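# Place the green block into the blue tray

## Task

Get the green block into the blue tray, disregarding any signs that are present there.

## Robot and tools

Robot: two arms, left_arm and right_arm, each with six joints and a two-finger gripper. Scene frame: origin at table-top height, halfway between the nominal bases. +x points out over the table, +z is up, and left_arm sits on the +y side. Arm names do not match image sides. Calibrated bases: left_arm at (0, +0.231, 0) m with quat_wxyz (+1.000, 0, 0, -0.020); right_arm at (-0.043, -0.314, 0) m with quat_wxyz (+1.000, 0, 0, +0.015). Each arm reports its hand pose, velocities and targets in its own base frame. Fixed cameras and the table use the scene frame. Printed hand positions can be wrong by a few cm, more at long reach.

Row layout. Every movement command is a row of 14 numbers, each in [-1, 1], even if only one arm moves. The first 7 are left_arm and the last 7 are right_arm. Within each arm the order is shoulder, elbow, waist, wrist pitch, wrist yaw, wrist roll, then gripper opening. Use this order only. The six joint numbers are offsets from the Joint targets shown when the action or call begins, not from the previous row. Repeating an offset therefore moves the joint again. Scale of 1.0: 2.811 rad for shoulder and waist, 2.53 for elbow, 2.575 for wrist pitch, 8.12 for wrist yaw, 9.528 for wrist roll. The opening is absolute: +1 fully open, -1 closed. Sending 0 for a joint re-commands its current target. To leave a gripper as it is, resend its present opening command, because 0 means half open.

Joint ranges (rad): waist -2.880 to 2.880, shoulder 0.000 to 3.142, elbow 0.000 to 3.019, wrist pitch -1.693 to 1.571, wrist yaw -1.571 to 1.571, wrist roll -2.094 to 2.094. Real ends may differ by up to 0.084 rad. An action asking a joint to go more than 0.084 rad past its range is refused for both arms. A bad first action voids the whole call. Joints pushed to their real end stop there, and the result may say "joint sent to its limit".

Motion limits. Per step, each target stays within a fixed lead of the measured angle: 0.716 for waist and shoulder, 0.645 elbow, 0.69 wrist pitch, 1.84 wrist yaw, 3.24 wrist roll. If the targets would put the gripper over 110 mm from where it is, the arm's targets are scaled back. Large moves may therefore need several actions.

Tools:
- execute_actions: actions is a list of actions. Each action is a table of up to 15 rows, one row per 1/30 s step. A shorter table repeats its last row to fill 15 steps. cameras is optional: list names, ["all"], or []. Images return by default only when actions is empty; an empty list is a way to look.
- move: target is one 14-number row, or a list of up to 15 rows. All offsets count from the same Joint targets, not from the previous row. All joints move in step, so grippers travel on curves. Nothing is avoided on the way. speed is in rad/s for the joint with the most to travel: 0.01 to 12.57, default 0.5. blend (rad) rounds corners in a list; 0 stops at each row. opening_speed is per second on the -1..+1 scale, at least 0.2. grip_force is newtons per pad, 10 to 50; it persists and starts at full force; lower values close slowly. blocking=false returns after about 0.5 s while the move continues. The result adds a "move:" line with done, off_target, moving, held or fault, plus limits=held if steps were withheld. Done does not prove contact or a grasp.
- wait: seconds from 0 to 10; arms hold their last command and any running move continues.
- stop: brakes a running move; fast moves need room to stop.
- zoom_image: camera (cam_high, cam_low, cam_over, cam_left_wrist, cam_right_wrist) and region [x0, y0, x1, y1] in pixels, at most 504 by 504. Only cameras in the newest images can be zoomed.
- finished_scene: ends the scene for good; scene is 1 and optional.

Cameras are all 896x504 with the intrinsics given.

Results. end_effector_position (m) and end_effector_quat_wxyz are given per arm in its base frame. The position is the point between the pads, about 1 cm behind the fingertips. Fingers point along the gripper's +z and close along its y. Joint positions and velocities are listed per arm in the row order, then the pad gap in m (0.094 fully open). Joint targets are the base that the next offsets count from. grip_measured uses the command scale and reads up to about 2.5 mm wide when empty. On a hard part, a full squeeze reads slightly narrower than the part. "joint command not followed" means the clearance check altered targets; that check does not keep the grippers apart. Torques are in joint order and include gravity and offsets. Step readings list joint angles at some steps.

Grasping. Commanding below first-touch raises squeeze by about 1 N per 0.001, then jumps to full force. To release, command well above grip_measured.

Avoid: dropping the block from height, releasing it while it is still moving, slamming or hard pushes, and any contact between the arms, including closing one gripper on the other. Nothing may leave or be left off the table. The block must stay in the tray without support. An arm blocked by something keeps pushing: command its targets back past its positions. Holding loads, keeping an arm stretched out or pushing against limits heats motors. MOTOR HOT appears at 85 °C; at 100 °C the arm goes limp for 30 to 60 s or more.

Each tool is called after "Emit:" as name([rows], argument=value, ...), one row to a line, values as JSON.

## Session

Emit:
execute_actions(actions=[])

Scene clock: 0.00 s.
left_arm: end_effector_position=(+0.4619, -0.5603, +0.2606) grip_measured=+1.000 end_effector_quat_wxyz=(+0.561, +0.353, +0.676, -0.321) | right_arm: end_effector_position=(+0.4737, -0.3680, +0.3235) grip_measured=+1.000 end_effector_quat_wxyz=(+0.471, +0.291, +0.814, +0.175)
Joint names: [shoulder, elbow, waist, wrist pitch, wrist yaw, wrist roll]
Joint positions: left_arm=[1.739 1.215 -0.844 0.357 0.155 -0.014 0.094] | right_arm=[1.485 1.34 -0.853 -0.575 -0.722 0.173 0.094]
Joint velocities: within noise
Joint torques (N m): no reading
Motor temperatures (°C): left_arm=[23 25 21 29 28 25 30] | right_arm=[24 23 29 26 26 25 26]
Heat: left arm: hottest gripper 30 °C; right arm: hottest waist 29 °C.
Joint targets: left_arm=[1.748 1.237 -0.844 0.360 0.155 -0.014] | right_arm=[1.483 1.369 -0.853 -0.571 -0.722 0.173]
Tool commands: left_gripper/opening=+1.0 right_gripper/opening=+1.0

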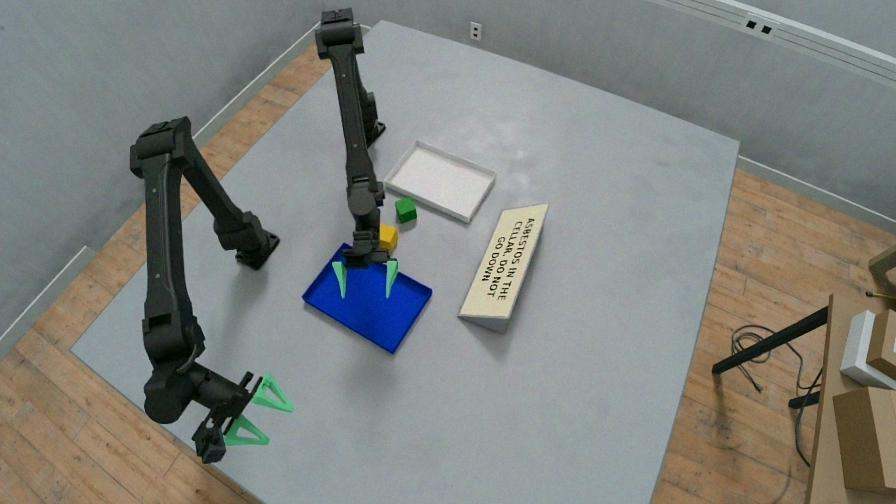

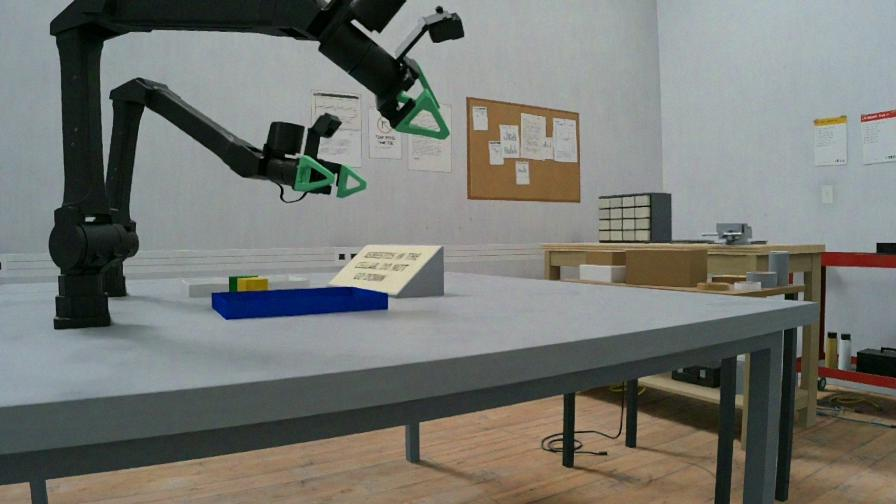

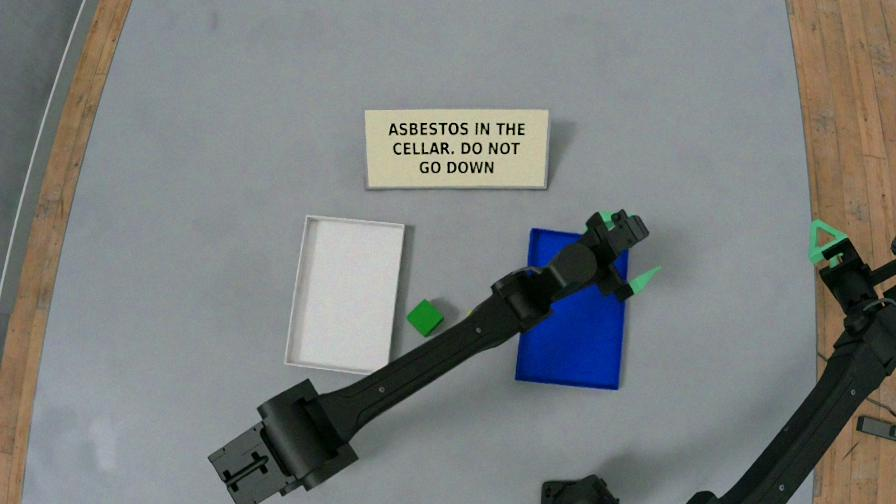

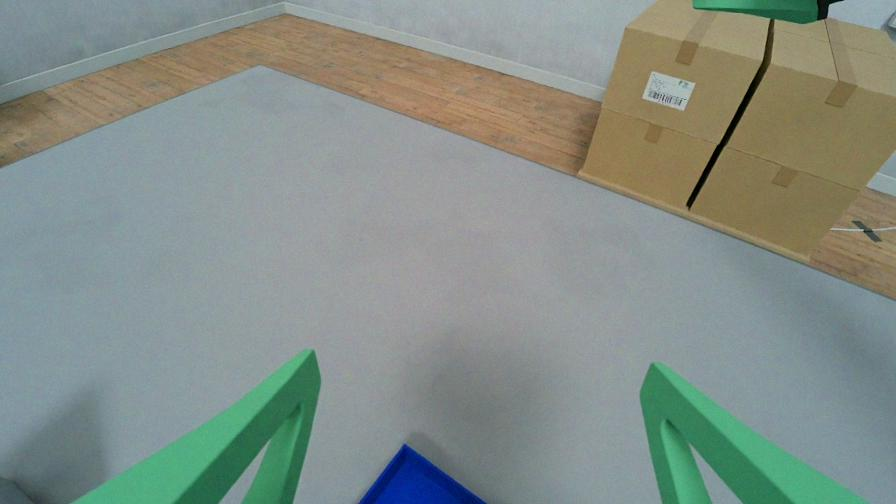

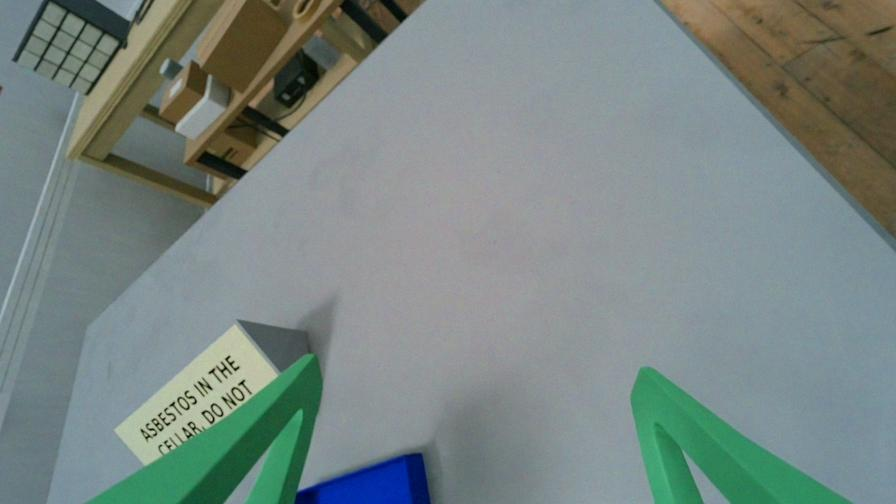

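Emit:
move(target=[-0.124,0.0447,0.229,-0.722,-0.0191,0,1,0,0,0,0,0,0,1], speed=1.0, cameras=["cam_high","cam_over","cam_left_wrist"])

Scene clock: 57.77 s.
left_arm: end_effector_position=(+0.3898, -0.0838, +0.2287) grip_measured=+1.000 end_effector_quat_wxyz=(-0.011, +0.098, +0.995, +0.000) | right_arm: end_effector_position=(+0.4737, -0.3680, +0.3235) grip_measured=+1.000 end_effector_quat_wxyz=(+0.471, +0.291, +0.814, +0.175)
Joint names: [shoulder, elbow, waist, wrist pitch, wrist yaw, wrist roll]
Joint positions: left_arm=[1.399 1.298 -0.209 -1.491 0.003 -0.014 0.094] | right_arm=[1.485 1.34 -0.853 -0.575 -0.722 0.173 0.094]
Joint torques (N m): left_arm=[-9.11 15.57 -0.26 0.08 -0.14 -0.06] | right_arm=[-12.28 12.36 1.73 2.09 -0.26 -0.15]
Motor temperatures (°C): left_arm=[26 29 21 29 27 25 29] | right_arm=[26 32 28 25 25 24 25]
Heat: left arm: hottest elbow 29 °C; right arm: hottest elbow 32 °C.
Joint targets: left_arm=[1.399 1.350 -0.200 -1.499 0.000 -0.014] | right_arm=[1.483 1.369 -0.853 -0.571 -0.722 0.173]
move: off_target (left_arm); left_arm: the elbow is farthest, 0.052 rad from its target
Images, in order (width x height): cam_high 896x504, cam_over 896x504, cam_left_wrist 896x504.

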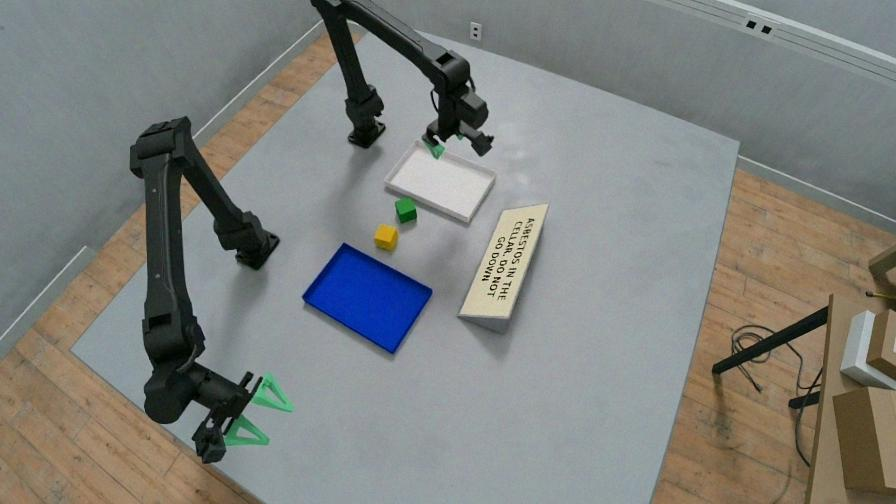

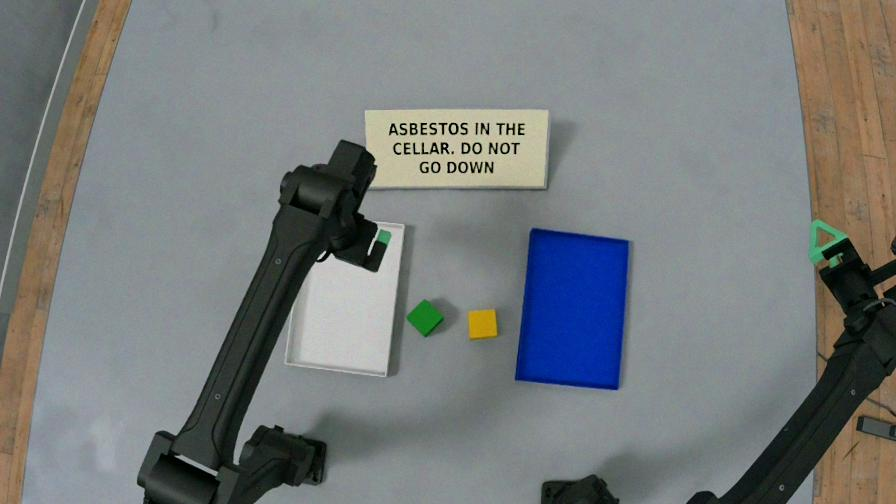

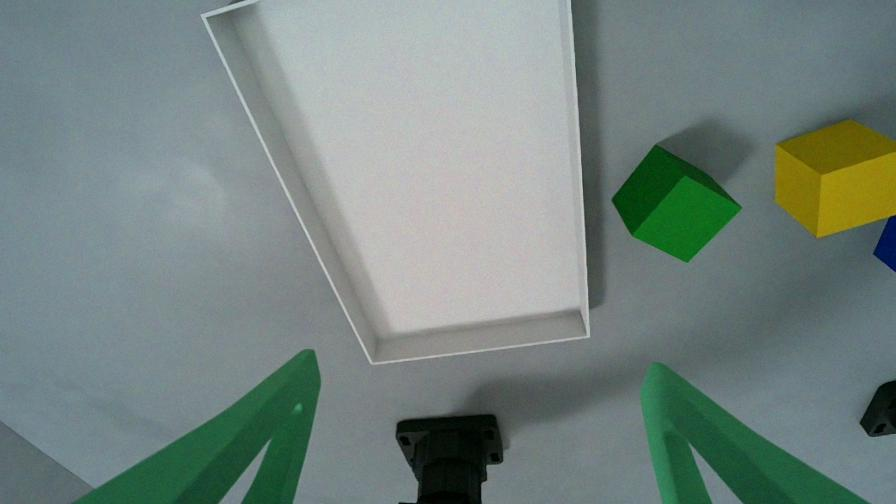

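Emit:
move(target=[0,0,-0.1445,-0.03,0,0,1,0,0,0,0,0,0,1], speed=1.0, cameras=["cam_over","cam_left_wrist"])

Scene clock: 94.40 s.
left_arm: end_effector_position=(+0.3111, -0.2174, +0.2299) grip_measured=+1.000 end_effector_quat_wxyz=(-0.047, +0.293, +0.955, +0.015) | right_arm: end_effector_position=(+0.4737, -0.3680, +0.3235) grip_measured=+1.000 end_effector_quat_wxyz=(+0.471, +0.291, +0.814, +0.175)
Joint names: [shoulder, elbow, waist, wrist pitch, wrist yaw, wrist roll]
Joint positions: left_arm=[1.399 1.298 -0.608 -1.569 0.001 -0.014 0.094] | right_arm=[1.485 1.34 -0.853 -0.575 -0.722 0.173 0.094]
Joint torques (N m): left_arm=[-8.88 15.39 -0.97 0.02 -0.05 -0.07] | right_arm=[-12.34 12.38 1.85 2.1 -0.26 -0.14]
Heat: left arm: hottest elbow 30 °C; right arm: hottest elbow 34 °C.
Joint targets: left_arm=[1.399 1.350 -0.606 -1.577 0.000 -0.014] | right_arm=[1.483 1.369 -0.853 -0.571 -0.722 0.173]
move: off_target (left_arm); left_arm: the elbow is farthest, 0.052 rad from its target
Images, in order (width x height): cam_over 896x504, cam_left_wrist 896x504.

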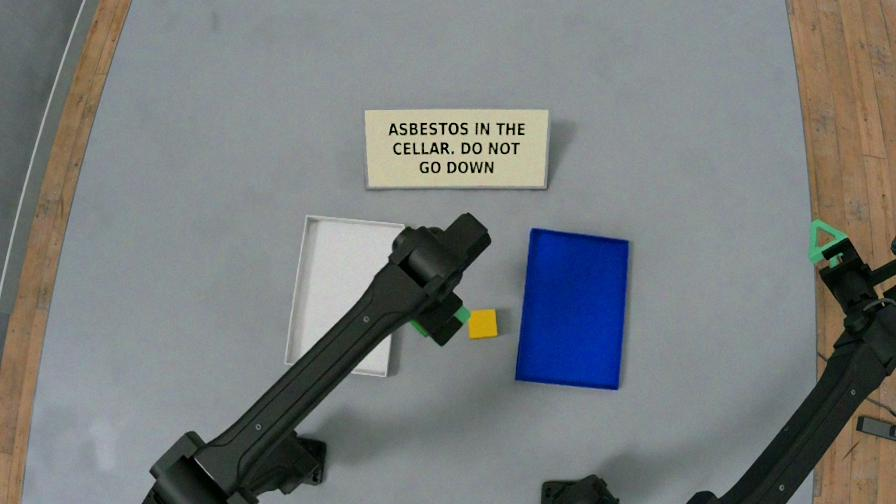

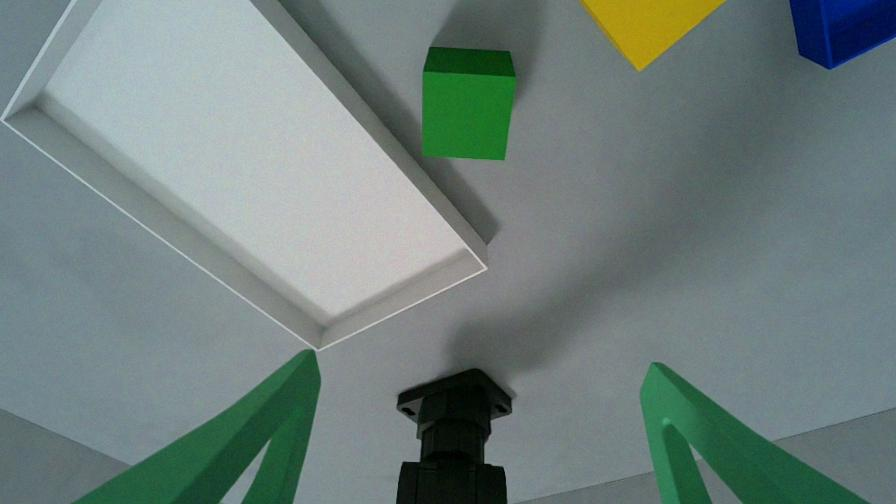

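Emit:
move(target=[-0.0078,-0.134,-0.003,0.160,0,0,1,0,0,0,0,0,0,1], speed=0.6, cameras=["cam_low","cam_left_wrist"])

Scene clock: 126.33 s.
left_arm: end_effector_position=(+0.3147, -0.2199, +0.1319) grip_measured=+1.000 end_effector_quat_wxyz=(+0.016, +0.293, +0.956, -0.006) | right_arm: end_effector_position=(+0.4737, -0.3680, +0.3235) grip_measured=+1.000 end_effector_quat_wxyz=(+0.471, +0.291, +0.814, +0.175)
Joint names: [shoulder, elbow, waist, wrist pitch, wrist yaw, wrist roll]
Joint positions: left_arm=[1.384 1.021 -0.608 -1.174 0.001 -0.014 0.094] | right_arm=[1.485 1.34 -0.853 -0.575 -0.722 0.173 0.094]
Joint torques (N m): left_arm=[-8.82 9.16 -1.79 0.99 -0.06 -0.07] | right_arm=[-12.28 12.38 1.79 2.07 -0.25 -0.14]
Heat: left arm: hottest elbow 31 °C; right arm: hottest elbow 35 °C.
Joint targets: left_arm=[1.377 1.011 -0.615 -1.165 0.000 -0.014] | right_arm=[1.483 1.369 -0.853 -0.571 -0.722 0.173]
move: done
Images, in order (width x height): cam_low 896x504, cam_left_wrist 896x504.

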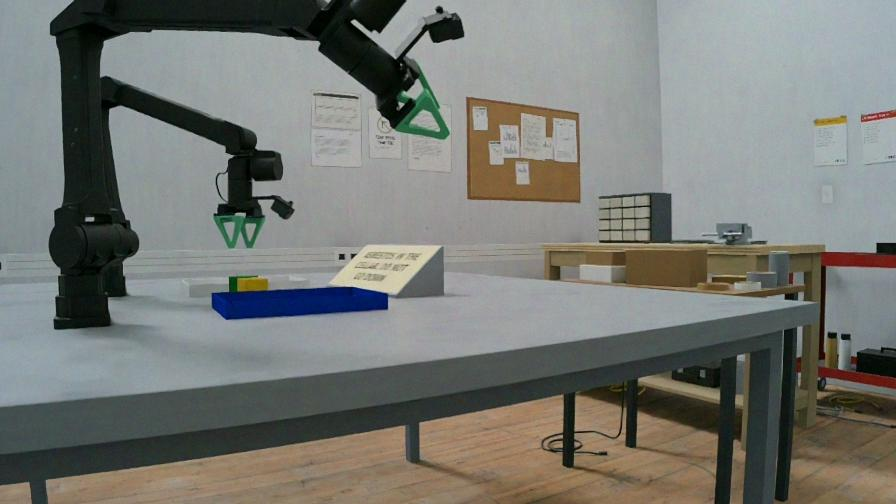

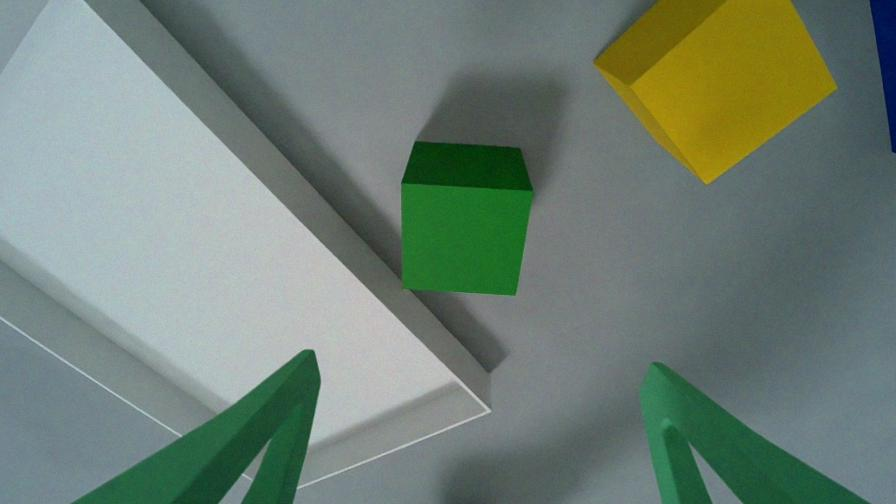

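Emit:
move(target=[0.0441,-0.0361,0.001,0.0803,0,0,0.45,0,0,0,0,0,0,1], speed=0.5, cameras=["cam_low","cam_left_wrist"])

Scene clock: 174.17 s.
left_arm: end_effector_position=(+0.3206, -0.2240, +0.0596) grip_measured=+0.451 end_effector_quat_wxyz=(+0.016, +0.293, +0.956, -0.006) | right_arm: end_effector_position=(+0.4737, -0.3680, +0.3235) grip_measured=+1.000 end_effector_quat_wxyz=(+0.471, +0.291, +0.814, +0.175)
Joint names: [shoulder, elbow, waist, wrist pitch, wrist yaw, wrist roll]
Joint positions: left_arm=[1.495 0.926 -0.608 -0.967 0.001 -0.014 0.068] | right_arm=[1.485 1.34 -0.853 -0.575 -0.722 0.173 0.094]
Joint torques (N m): left_arm=[-8.41 8.47 -1.38 1.02 -0.06 -0.06] | right_arm=[-12.34 12.4 1.79 2.09 -0.25 -0.14]
Heat: left arm: hottest elbow 30 °C; right arm: hottest elbow 36 °C.
Joint targets: left_arm=[1.501 0.920 -0.612 -0.958 0.000 -0.014] | right_arm=[1.483 1.369 -0.853 -0.571 -0.722 0.173]
move: done
Images, in order (width x height): cam_low 896x504, cam_left_wrist 896x504.

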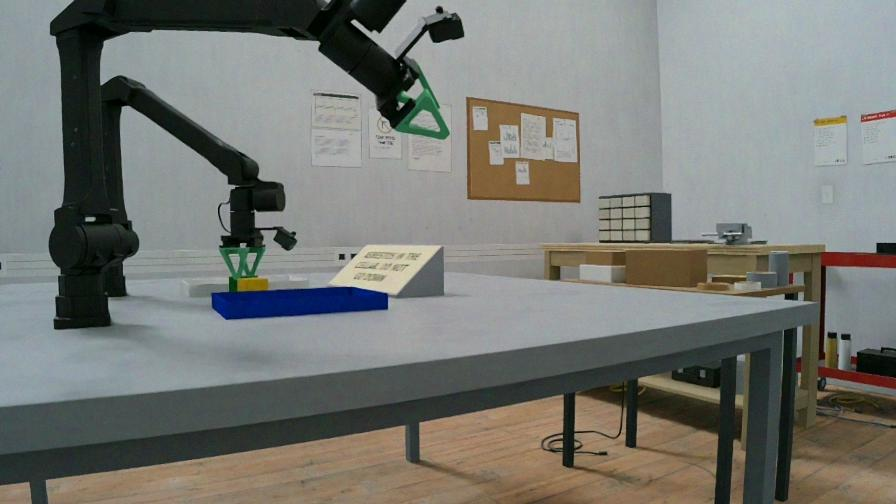

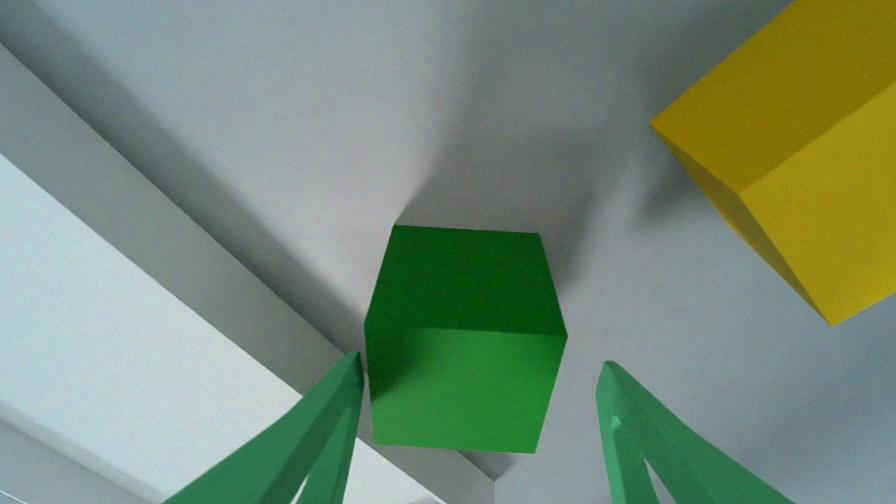

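Emit:
move([
  [0,0,0.0078,0,0,0,0.45,0,0,0,0,0,0,1],
  [0.0205,-0.017,0.0078,0.037,0,0,0.45,0,0,0,0,0,0,1],
], speed=0.3, cameras=["cam_left_wrist"])

Scene clock: 196.13 s.
left_arm: end_effector_position=(+0.3209, -0.2230, +0.0280) grip_measured=+0.451 end_effector_quat_wxyz=(+0.017, +0.292, +0.956, -0.006) | right_arm: end_effector_position=(+0.4737, -0.3680, +0.3235) grip_measured=+1.000 end_effector_quat_wxyz=(+0.471, +0.291, +0.814, +0.175)
Joint names: [shoulder, elbow, waist, wrist pitch, wrist yaw, wrist roll]
Joint positions: left_arm=[1.547 0.885 -0.606 -0.872 0.001 -0.014 0.068] | right_arm=[1.485 1.34 -0.853 -0.575 -0.722 0.173 0.094]
Joint torques (N m): left_arm=[-8.41 7.77 0.32 1.05 -0.07 -0.07] | right_arm=[-12.34 12.38 1.79 2.1 -0.25 -0.15]
Heat: left arm: hottest elbow 30 °C; right arm: hottest elbow 36 °C.
Joint targets: left_arm=[1.559 0.877 -0.590 -0.863 0.000 -0.014] | right_arm=[1.483 1.369 -0.853 -0.571 -0.722 0.173]
move: done
Images, in order (width x height): cam_left_wrist 896x504.

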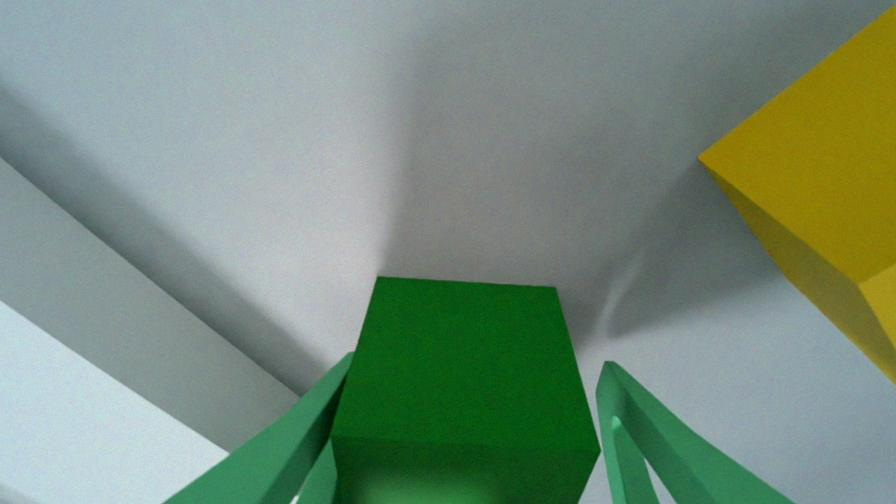

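Emit:
move(target=[0,0,0,0,0,0,0.0,0,0,0,0,0,0,1], opening_speed=0.3, grip_force=35, cameras=["cam_left_wrist"])

Scene clock: 207.83 s.
left_arm: end_effector_position=(+0.3211, -0.2227, +0.0280) grip_measured=+0.055 end_effector_quat_wxyz=(+0.017, +0.291, +0.956, -0.006) | right_arm: end_effector_position=(+0.4737, -0.3680, +0.3235) grip_measured=+1.000 end_effector_quat_wxyz=(+0.471, +0.291, +0.814, +0.175)
Joint names: [shoulder, elbow, waist, wrist pitch, wrist yaw, wrist roll]
Joint positions: left_arm=[1.547 0.885 -0.605 -0.872 0.001 -0.014 0.05] | right_arm=[1.485 1.34 -0.853 -0.575 -0.722 0.173 0.094]
Joint torques (N m): left_arm=[-8.41 7.8 0.32 1.02 -0.07 -0.06] | right_arm=[-12.28 12.38 1.67 2.07 -0.26 -0.14]
Heat: left arm: hottest elbow 29 °C; right arm: hottest elbow 36 °C.
Joint targets: left_arm=[1.559 0.877 -0.590 -0.863 0.000 -0.014] | right_arm=[1.483 1.369 -0.853 -0.571 -0.722 0.173]
grip_force (N): 35, 35
move: done
Images, in order (width x height): cam_left_wrist 896x504.

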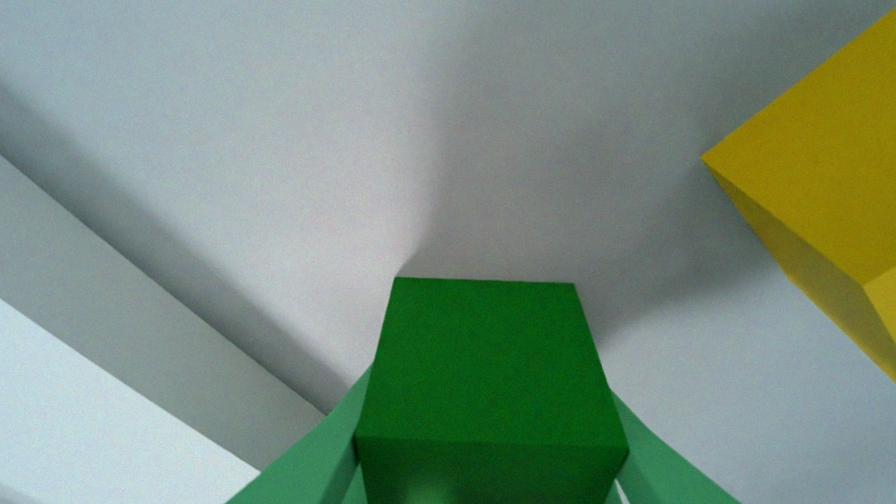

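Emit:
move(target=[-0.058,0.0538,0,-0.1173,0,0,0,0,0,0,0,0,0,1], speed=0.4, cameras=["cam_left_wrist","cam_low","cam_over"])

Scene clock: 214.73 s.
left_arm: end_effector_position=(+0.2998, -0.2080, +0.1058) grip_measured=+0.055 end_effector_quat_wxyz=(-0.011, +0.291, +0.957, +0.003) | right_arm: end_effector_position=(+0.4737, -0.3680, +0.3235) grip_measured=+1.000 end_effector_quat_wxyz=(+0.471, +0.291, +0.814, +0.175)
Joint names: [shoulder, elbow, waist, wrist pitch, wrist yaw, wrist roll]
Joint positions: left_arm=[1.4 0.963 -0.605 -1.156 0.001 -0.014 0.05] | right_arm=[1.485 1.34 -0.853 -0.575 -0.722 0.173 0.094]
Joint torques (N m): left_arm=[-8.41 14.35 0.26 0.14 -0.06 -0.06] | right_arm=[-12.34 12.37 1.73 2.07 -0.25 -0.14]
Heat: left arm: hottest elbow 29 °C; right arm: hottest elbow 36 °C.
Joint targets: left_arm=[1.395 1.013 -0.590 -1.165 0.000 -0.014] | right_arm=[1.483 1.369 -0.853 -0.571 -0.722 0.173]
grip_force (N): 35, 35
move: off_target (left_arm); left_arm: the elbow is farthest, 0.050 rad from its target
Images, in order (width x height): cam_low 896x504, cam_over 896x504, cam_left_wrist 896x504.

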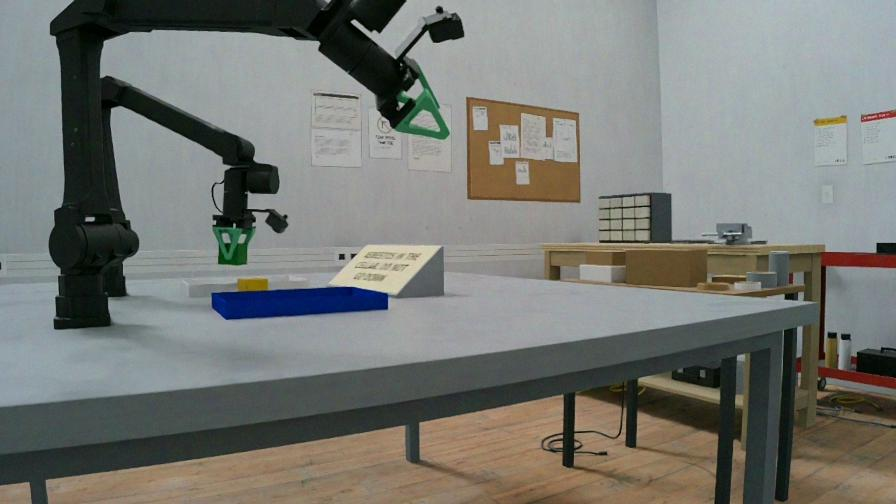

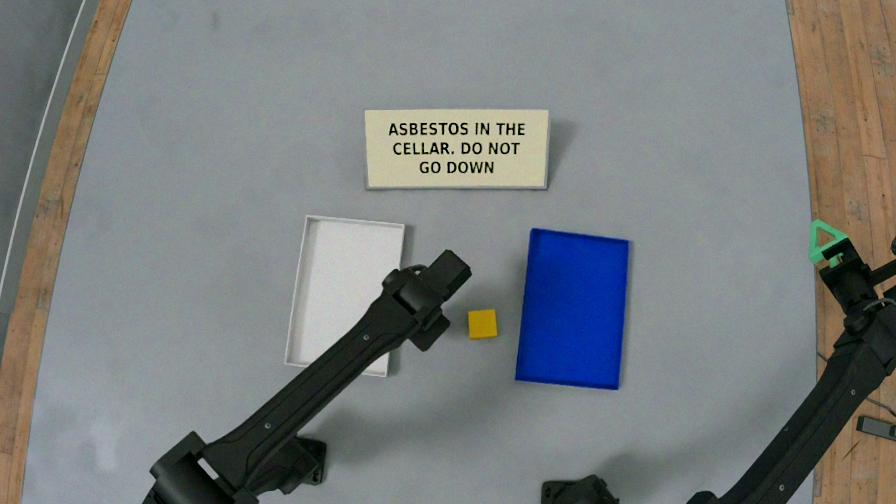

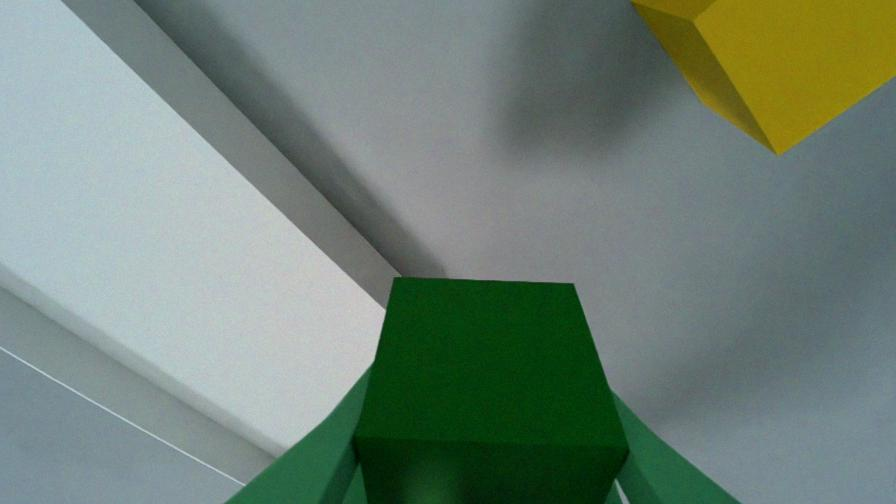

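Emit:
move(target=[0.222,0.289,-0.1334,-0.0311,0,0,0,0,0,0,0,0,0,1], speed=0.7, cameras=["cam_high","cam_low","cam_over","cam_left_wrist"])

Scene clock: 237.37 s.
left_arm: end_effector_position=(+0.3448, -0.5025, +0.0763) grip_measured=+0.055 end_effector_quat_wxyz=(+0.006, +0.459, +0.888, -0.003) | right_arm: end_effector_position=(+0.4737, -0.3680, +0.3235) grip_measured=+1.000 end_effector_quat_wxyz=(+0.471, +0.291, +0.814, +0.175)
Joint names: [shoulder, elbow, waist, wrist pitch, wrist yaw, wrist roll]
Joint positions: left_arm=[2.008 1.687 -0.968 -1.237 0.001 -0.014 0.05] | right_arm=[1.485 1.34 -0.853 -0.575 -0.722 0.173 0.094]
Joint torques (N m): left_arm=[-16.32 15.43 -0.79 0.24 -0.04 -0.06] | right_arm=[-12.45 12.36 1.73 2.09 -0.25 -0.14]
Motor temperatures (°C): left_arm=[24 31 21 27 25 24 27] | right_arm=[26 37 27 24 23 23 23]
Heat: left arm: hottest elbow 31 °C; right arm: hottest elbow 37 °C.
Joint targets: left_arm=[2.020 1.744 -0.965 -1.245 0.000 -0.014] | right_arm=[1.483 1.369 -0.853 -0.571 -0.722 0.173]
grip_force (N): 35, 35
move: off_target (left_arm); left_arm: the elbow is farthest, 0.057 rad from its target
Images, in order (width x height): cam_high 896x504, cam_low 896x504, cam_over 896x504, cam_left_wrist 896x504.

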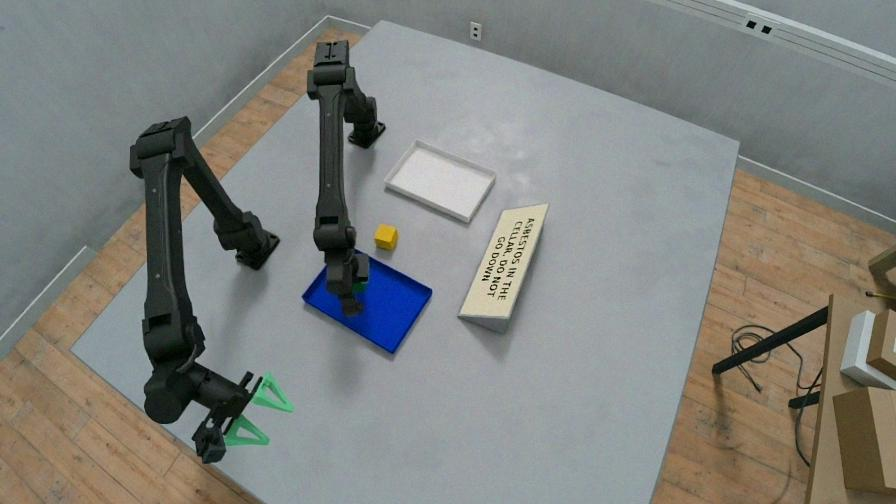

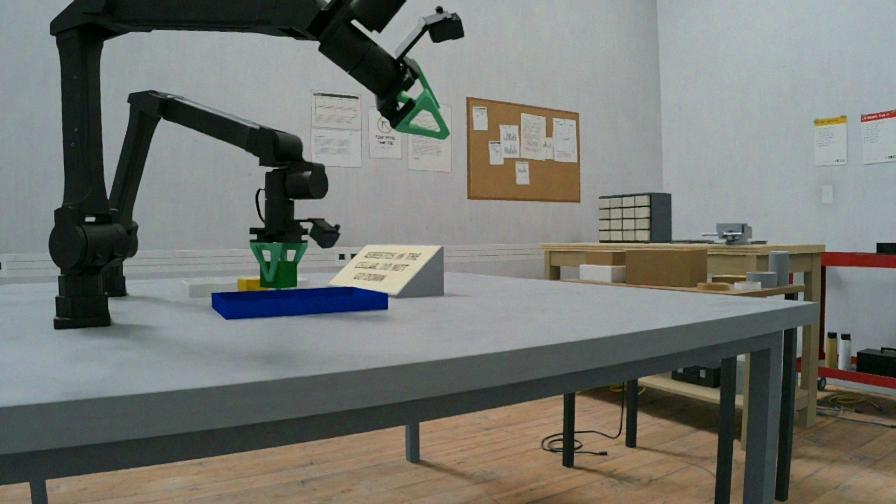

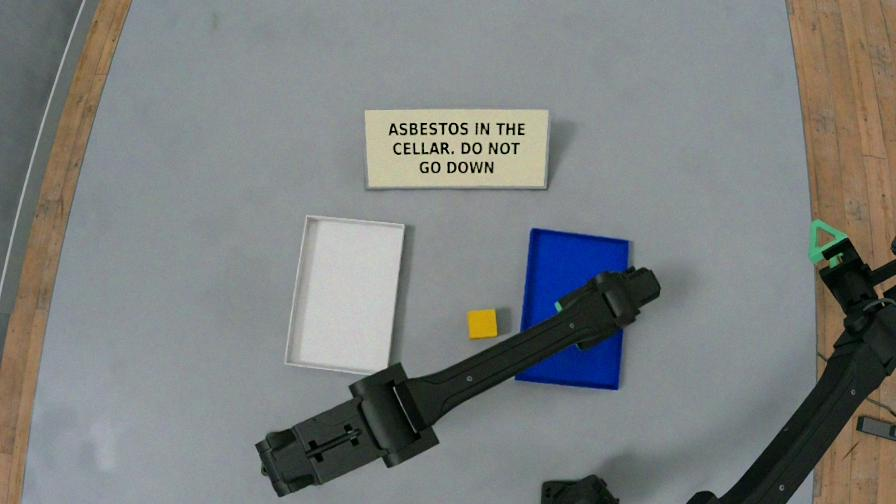

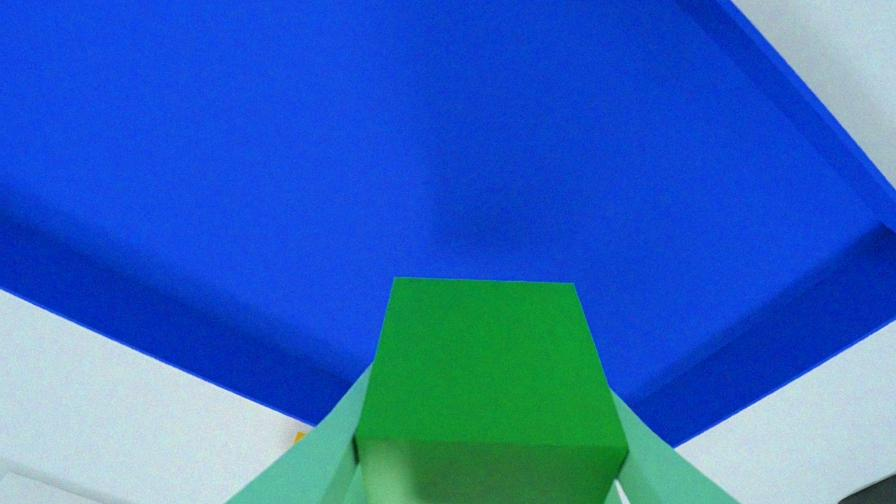

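Emit:
move(target=[0.0053,-0.0344,0,0.025,0,0,0,0,0,0,0,0,0,1], speed=0.2, cameras=["cam_left_wrist"])

Scene clock: 257.77 s.
left_arm: end_effector_position=(+0.3463, -0.5046, +0.0632) grip_measured=+0.055 end_effector_quat_wxyz=(+0.013, +0.459, +0.888, -0.007) | right_arm: end_effector_position=(+0.4737, -0.3680, +0.3235) grip_measured=+1.000 end_effector_quat_wxyz=(+0.471, +0.291, +0.814, +0.175)
Joint names: [shoulder, elbow, waist, wrist pitch, wrist yaw, wrist roll]
Joint positions: left_arm=[2.017 1.664 -0.968 -1.189 0.001 -0.014 0.05] | right_arm=[1.485 1.34 -0.853 -0.575 -0.722 0.173 0.094]
Joint torques (N m): left_arm=[-15.79 9.51 -0.85 0.99 -0.05 -0.06] | right_arm=[-12.4 12.37 1.85 2.09 -0.26 -0.15]
Heat: left arm: hottest elbow 33 °C; right arm: hottest elbow 37 °C.
Joint targets: left_arm=[2.035 1.657 -0.965 -1.180 0.000 -0.014] | right_arm=[1.483 1.369 -0.853 -0.571 -0.722 0.173]
grip_force (N): 35, 35
move: done
Images, in order (width x height): cam_left_wrist 896x504.

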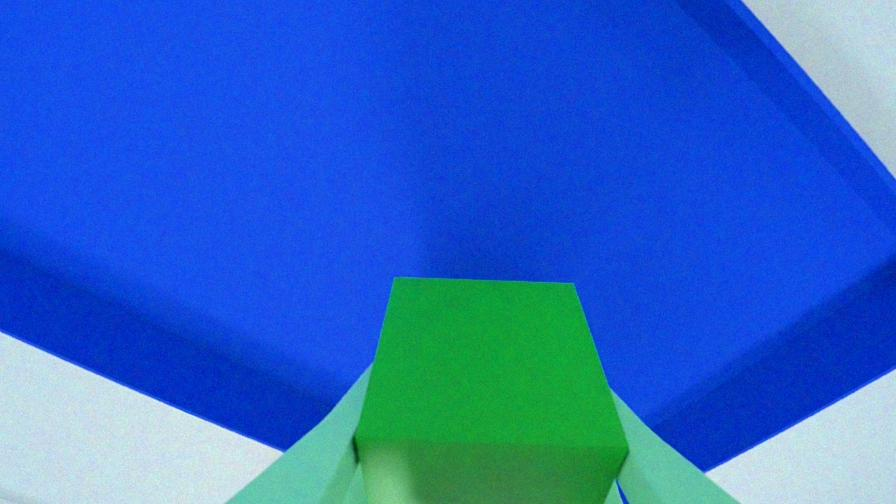

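Emit:
move(target=[0.0085,-0.0155,0,0.0252,0,0,0,0,0,0,0,0,0,1], speed=0.12, cameras=["cam_left_wrist","cam_low"])

Scene clock: 274.83 s.
left_arm: end_effector_position=(+0.3458, -0.5039, +0.0357) grip_measured=+0.055 end_effector_quat_wxyz=(+0.014, +0.459, +0.888, -0.008) | right_arm: end_effector_position=(+0.4737, -0.3680, +0.3235) grip_measured=+1.000 end_effector_quat_wxyz=(+0.471, +0.291, +0.814, +0.175)
Joint names: [shoulder, elbow, waist, wrist pitch, wrist yaw, wrist roll]
Joint positions: left_arm=[2.04 1.625 -0.968 -1.124 0.001 -0.014 0.05] | right_arm=[1.485 1.34 -0.853 -0.575 -0.722 0.173 0.094]
Joint torques (N m): left_arm=[-16.09 9.03 -0.79 1.01 -0.04 -0.06] | right_arm=[-12.34 12.38 1.73 2.11 -0.26 -0.15]
Heat: left arm: hottest elbow 31 °C; right arm: hottest elbow 37 °C.
Joint targets: left_arm=[2.058 1.618 -0.965 -1.115 0.000 -0.014] | right_arm=[1.483 1.369 -0.853 -0.571 -0.722 0.173]
grip_force (N): 35, 35
move: done
Images, in order (width x height): cam_low 896x504, cam_left_wrist 896x504.

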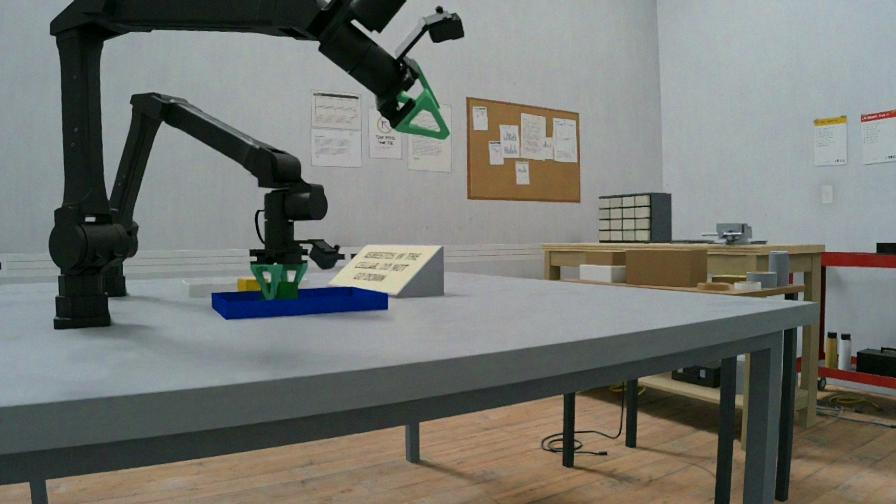

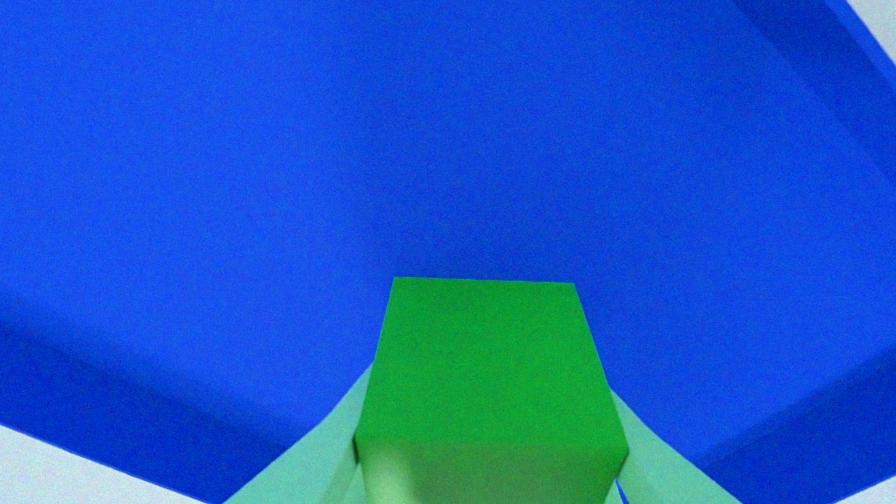

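Emit:
move(target=[0.0026,-0.0048,0,0.0077,0,0,0,0,0,0,0,0,0,1], speed=0.06, cameras=["cam_left_wrist"])

Scene clock: 280.63 s.
left_arm: end_effector_position=(+0.3469, -0.5055, +0.0347) grip_measured=+0.055 end_effector_quat_wxyz=(+0.018, +0.459, +0.888, -0.010) | right_arm: end_effector_position=(+0.4737, -0.3680, +0.3235) grip_measured=+1.000 end_effector_quat_wxyz=(+0.471, +0.291, +0.814, +0.175)
Joint names: [shoulder, elbow, waist, wrist pitch, wrist yaw, wrist roll]
Joint positions: left_arm=[2.04 1.622 -0.968 -1.111 0.001 -0.014 0.05] | right_arm=[1.485 1.34 -0.853 -0.575 -0.722 0.173 0.094]
Joint torques (N m): left_arm=[-15.5 8.35 -0.91 1.31 -0.05 -0.06] | right_arm=[-12.22 12.36 1.73 2.09 -0.26 -0.14]
Heat: left arm: hottest elbow 31 °C; right arm: hottest elbow 37 °C.
Joint targets: left_arm=[2.066 1.605 -0.965 -1.096 0.000 -0.014] | right_arm=[1.483 1.369 -0.853 -0.571 -0.722 0.173]
grip_force (N): 35, 35
move: done
Images, in order (width x height): cam_left_wrist 896x504.

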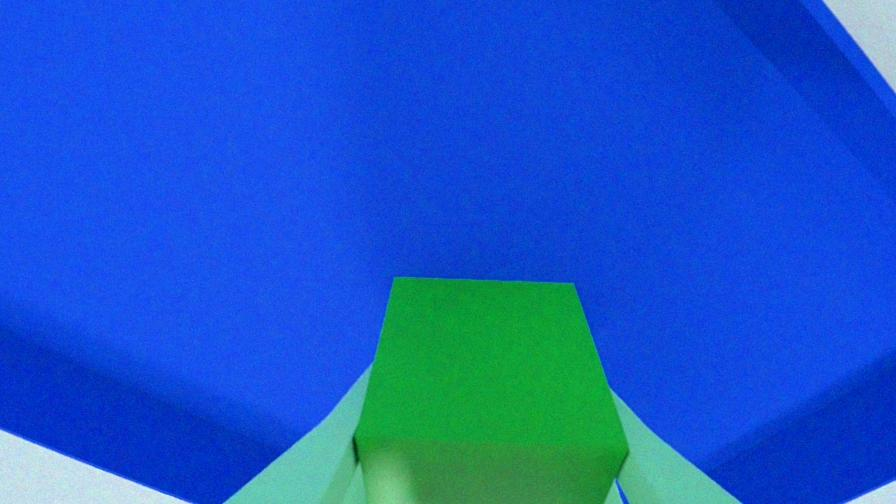

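Emit:
move(target=[0,0,0,0,0,0,0.4,0,0,0,0,0,0,1], opening_speed=0.3, cameras=["cam_left_wrist"])

Scene clock: 297.00 s.
left_arm: end_effector_position=(+0.3465, -0.5049, +0.0326) grip_measured=+0.398 end_effector_quat_wxyz=(+0.018, +0.459, +0.888, -0.010) | right_arm: end_effector_position=(+0.4737, -0.3680, +0.3235) grip_measured=+1.000 end_effector_quat_wxyz=(+0.471, +0.291, +0.814, +0.175)
Joint names: [shoulder, elbow, waist, wrist pitch, wrist yaw, wrist roll]
Joint positions: left_arm=[2.041 1.617 -0.968 -1.105 0.001 -0.014 0.066] | right_arm=[1.485 1.34 -0.853 -0.575 -0.722 0.173 0.094]
Joint torques (N m): left_arm=[-15.33 8.8 -0.91 1.05 -0.05 -0.06] | right_arm=[-12.4 12.4 1.79 2.06 -0.26 -0.14]
Heat: left arm: hottest elbow 30 °C; right arm: hottest elbow 37 °C.
Joint targets: left_arm=[2.066 1.606 -0.965 -1.096 0.000 -0.014] | right_arm=[1.483 1.369 -0.853 -0.571 -0.722 0.173]
grip_force (N): 35, 35
move: done
Images, in order (width x height): cam_left_wrist 896x504.

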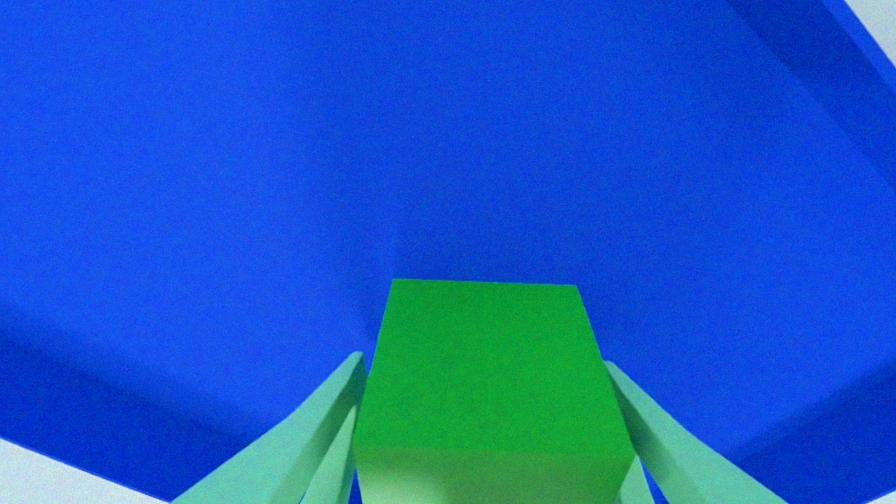

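Emit:
move(target=[-0.0377,0.0767,0,-0.0777,0,0,0.4,0,0,0,0,0,0,1], speed=0.4, cameras=["cam_high","cam_left_wrist"])

Scene clock: 308.83 s.
left_arm: end_effector_position=(+0.3533, -0.5147, +0.1467) grip_measured=+0.399 end_effector_quat_wxyz=(+0.048, +0.459, +0.887, -0.026) | right_arm: end_effector_position=(+0.4737, -0.3680, +0.3235) grip_measured=+1.000 end_effector_quat_wxyz=(+0.471, +0.291, +0.814, +0.175)
Joint names: [shoulder, elbow, waist, wrist pitch, wrist yaw, wrist roll]
Joint positions: left_arm=[1.938 1.763 -0.968 -1.287 0.001 -0.014 0.066] | right_arm=[1.485 1.34 -0.853 -0.575 -0.722 0.173 0.094]
Joint torques (N m): left_arm=[-15.21 14.23 -0.79 0.4 -0.04 -0.06] | right_arm=[-12.34 12.36 1.79 2.1 -0.25 -0.14]
Heat: left arm: hottest elbow 30 °C; right arm: hottest elbow 37 °C.
Joint targets: left_arm=[1.960 1.799 -0.965 -1.295 0.000 -0.014] | right_arm=[1.483 1.369 -0.853 -0.571 -0.722 0.173]
grip_force (N): 35, 35
move: off_target (left_arm); left_arm: the elbow is farthest, 0.037 rad from its target
Images, in order (width x height): cam_high 896x504, cam_left_wrist 896x504.

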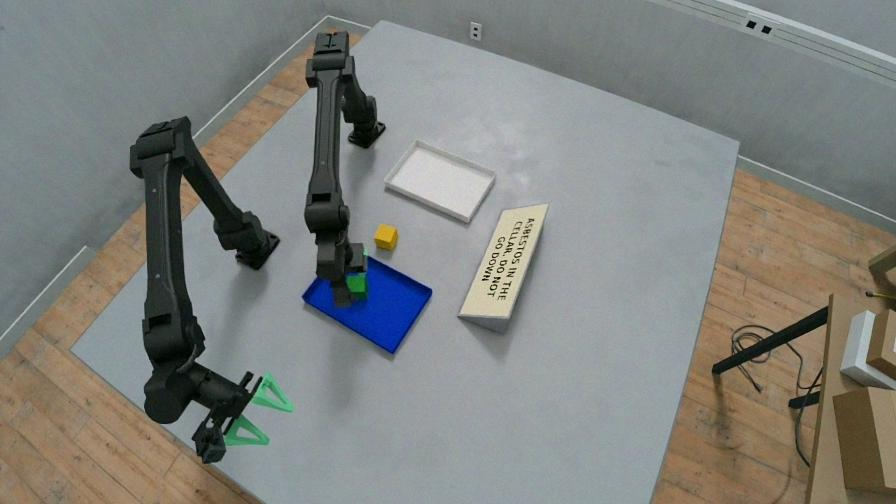

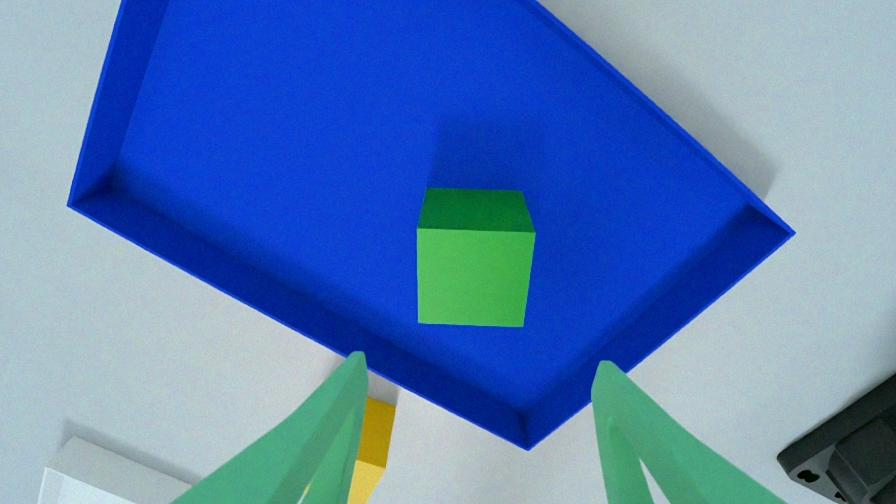

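Block sits flat in the blue tray, fully released.

Emit:
finished_scene()

The scene is finished: the task was done.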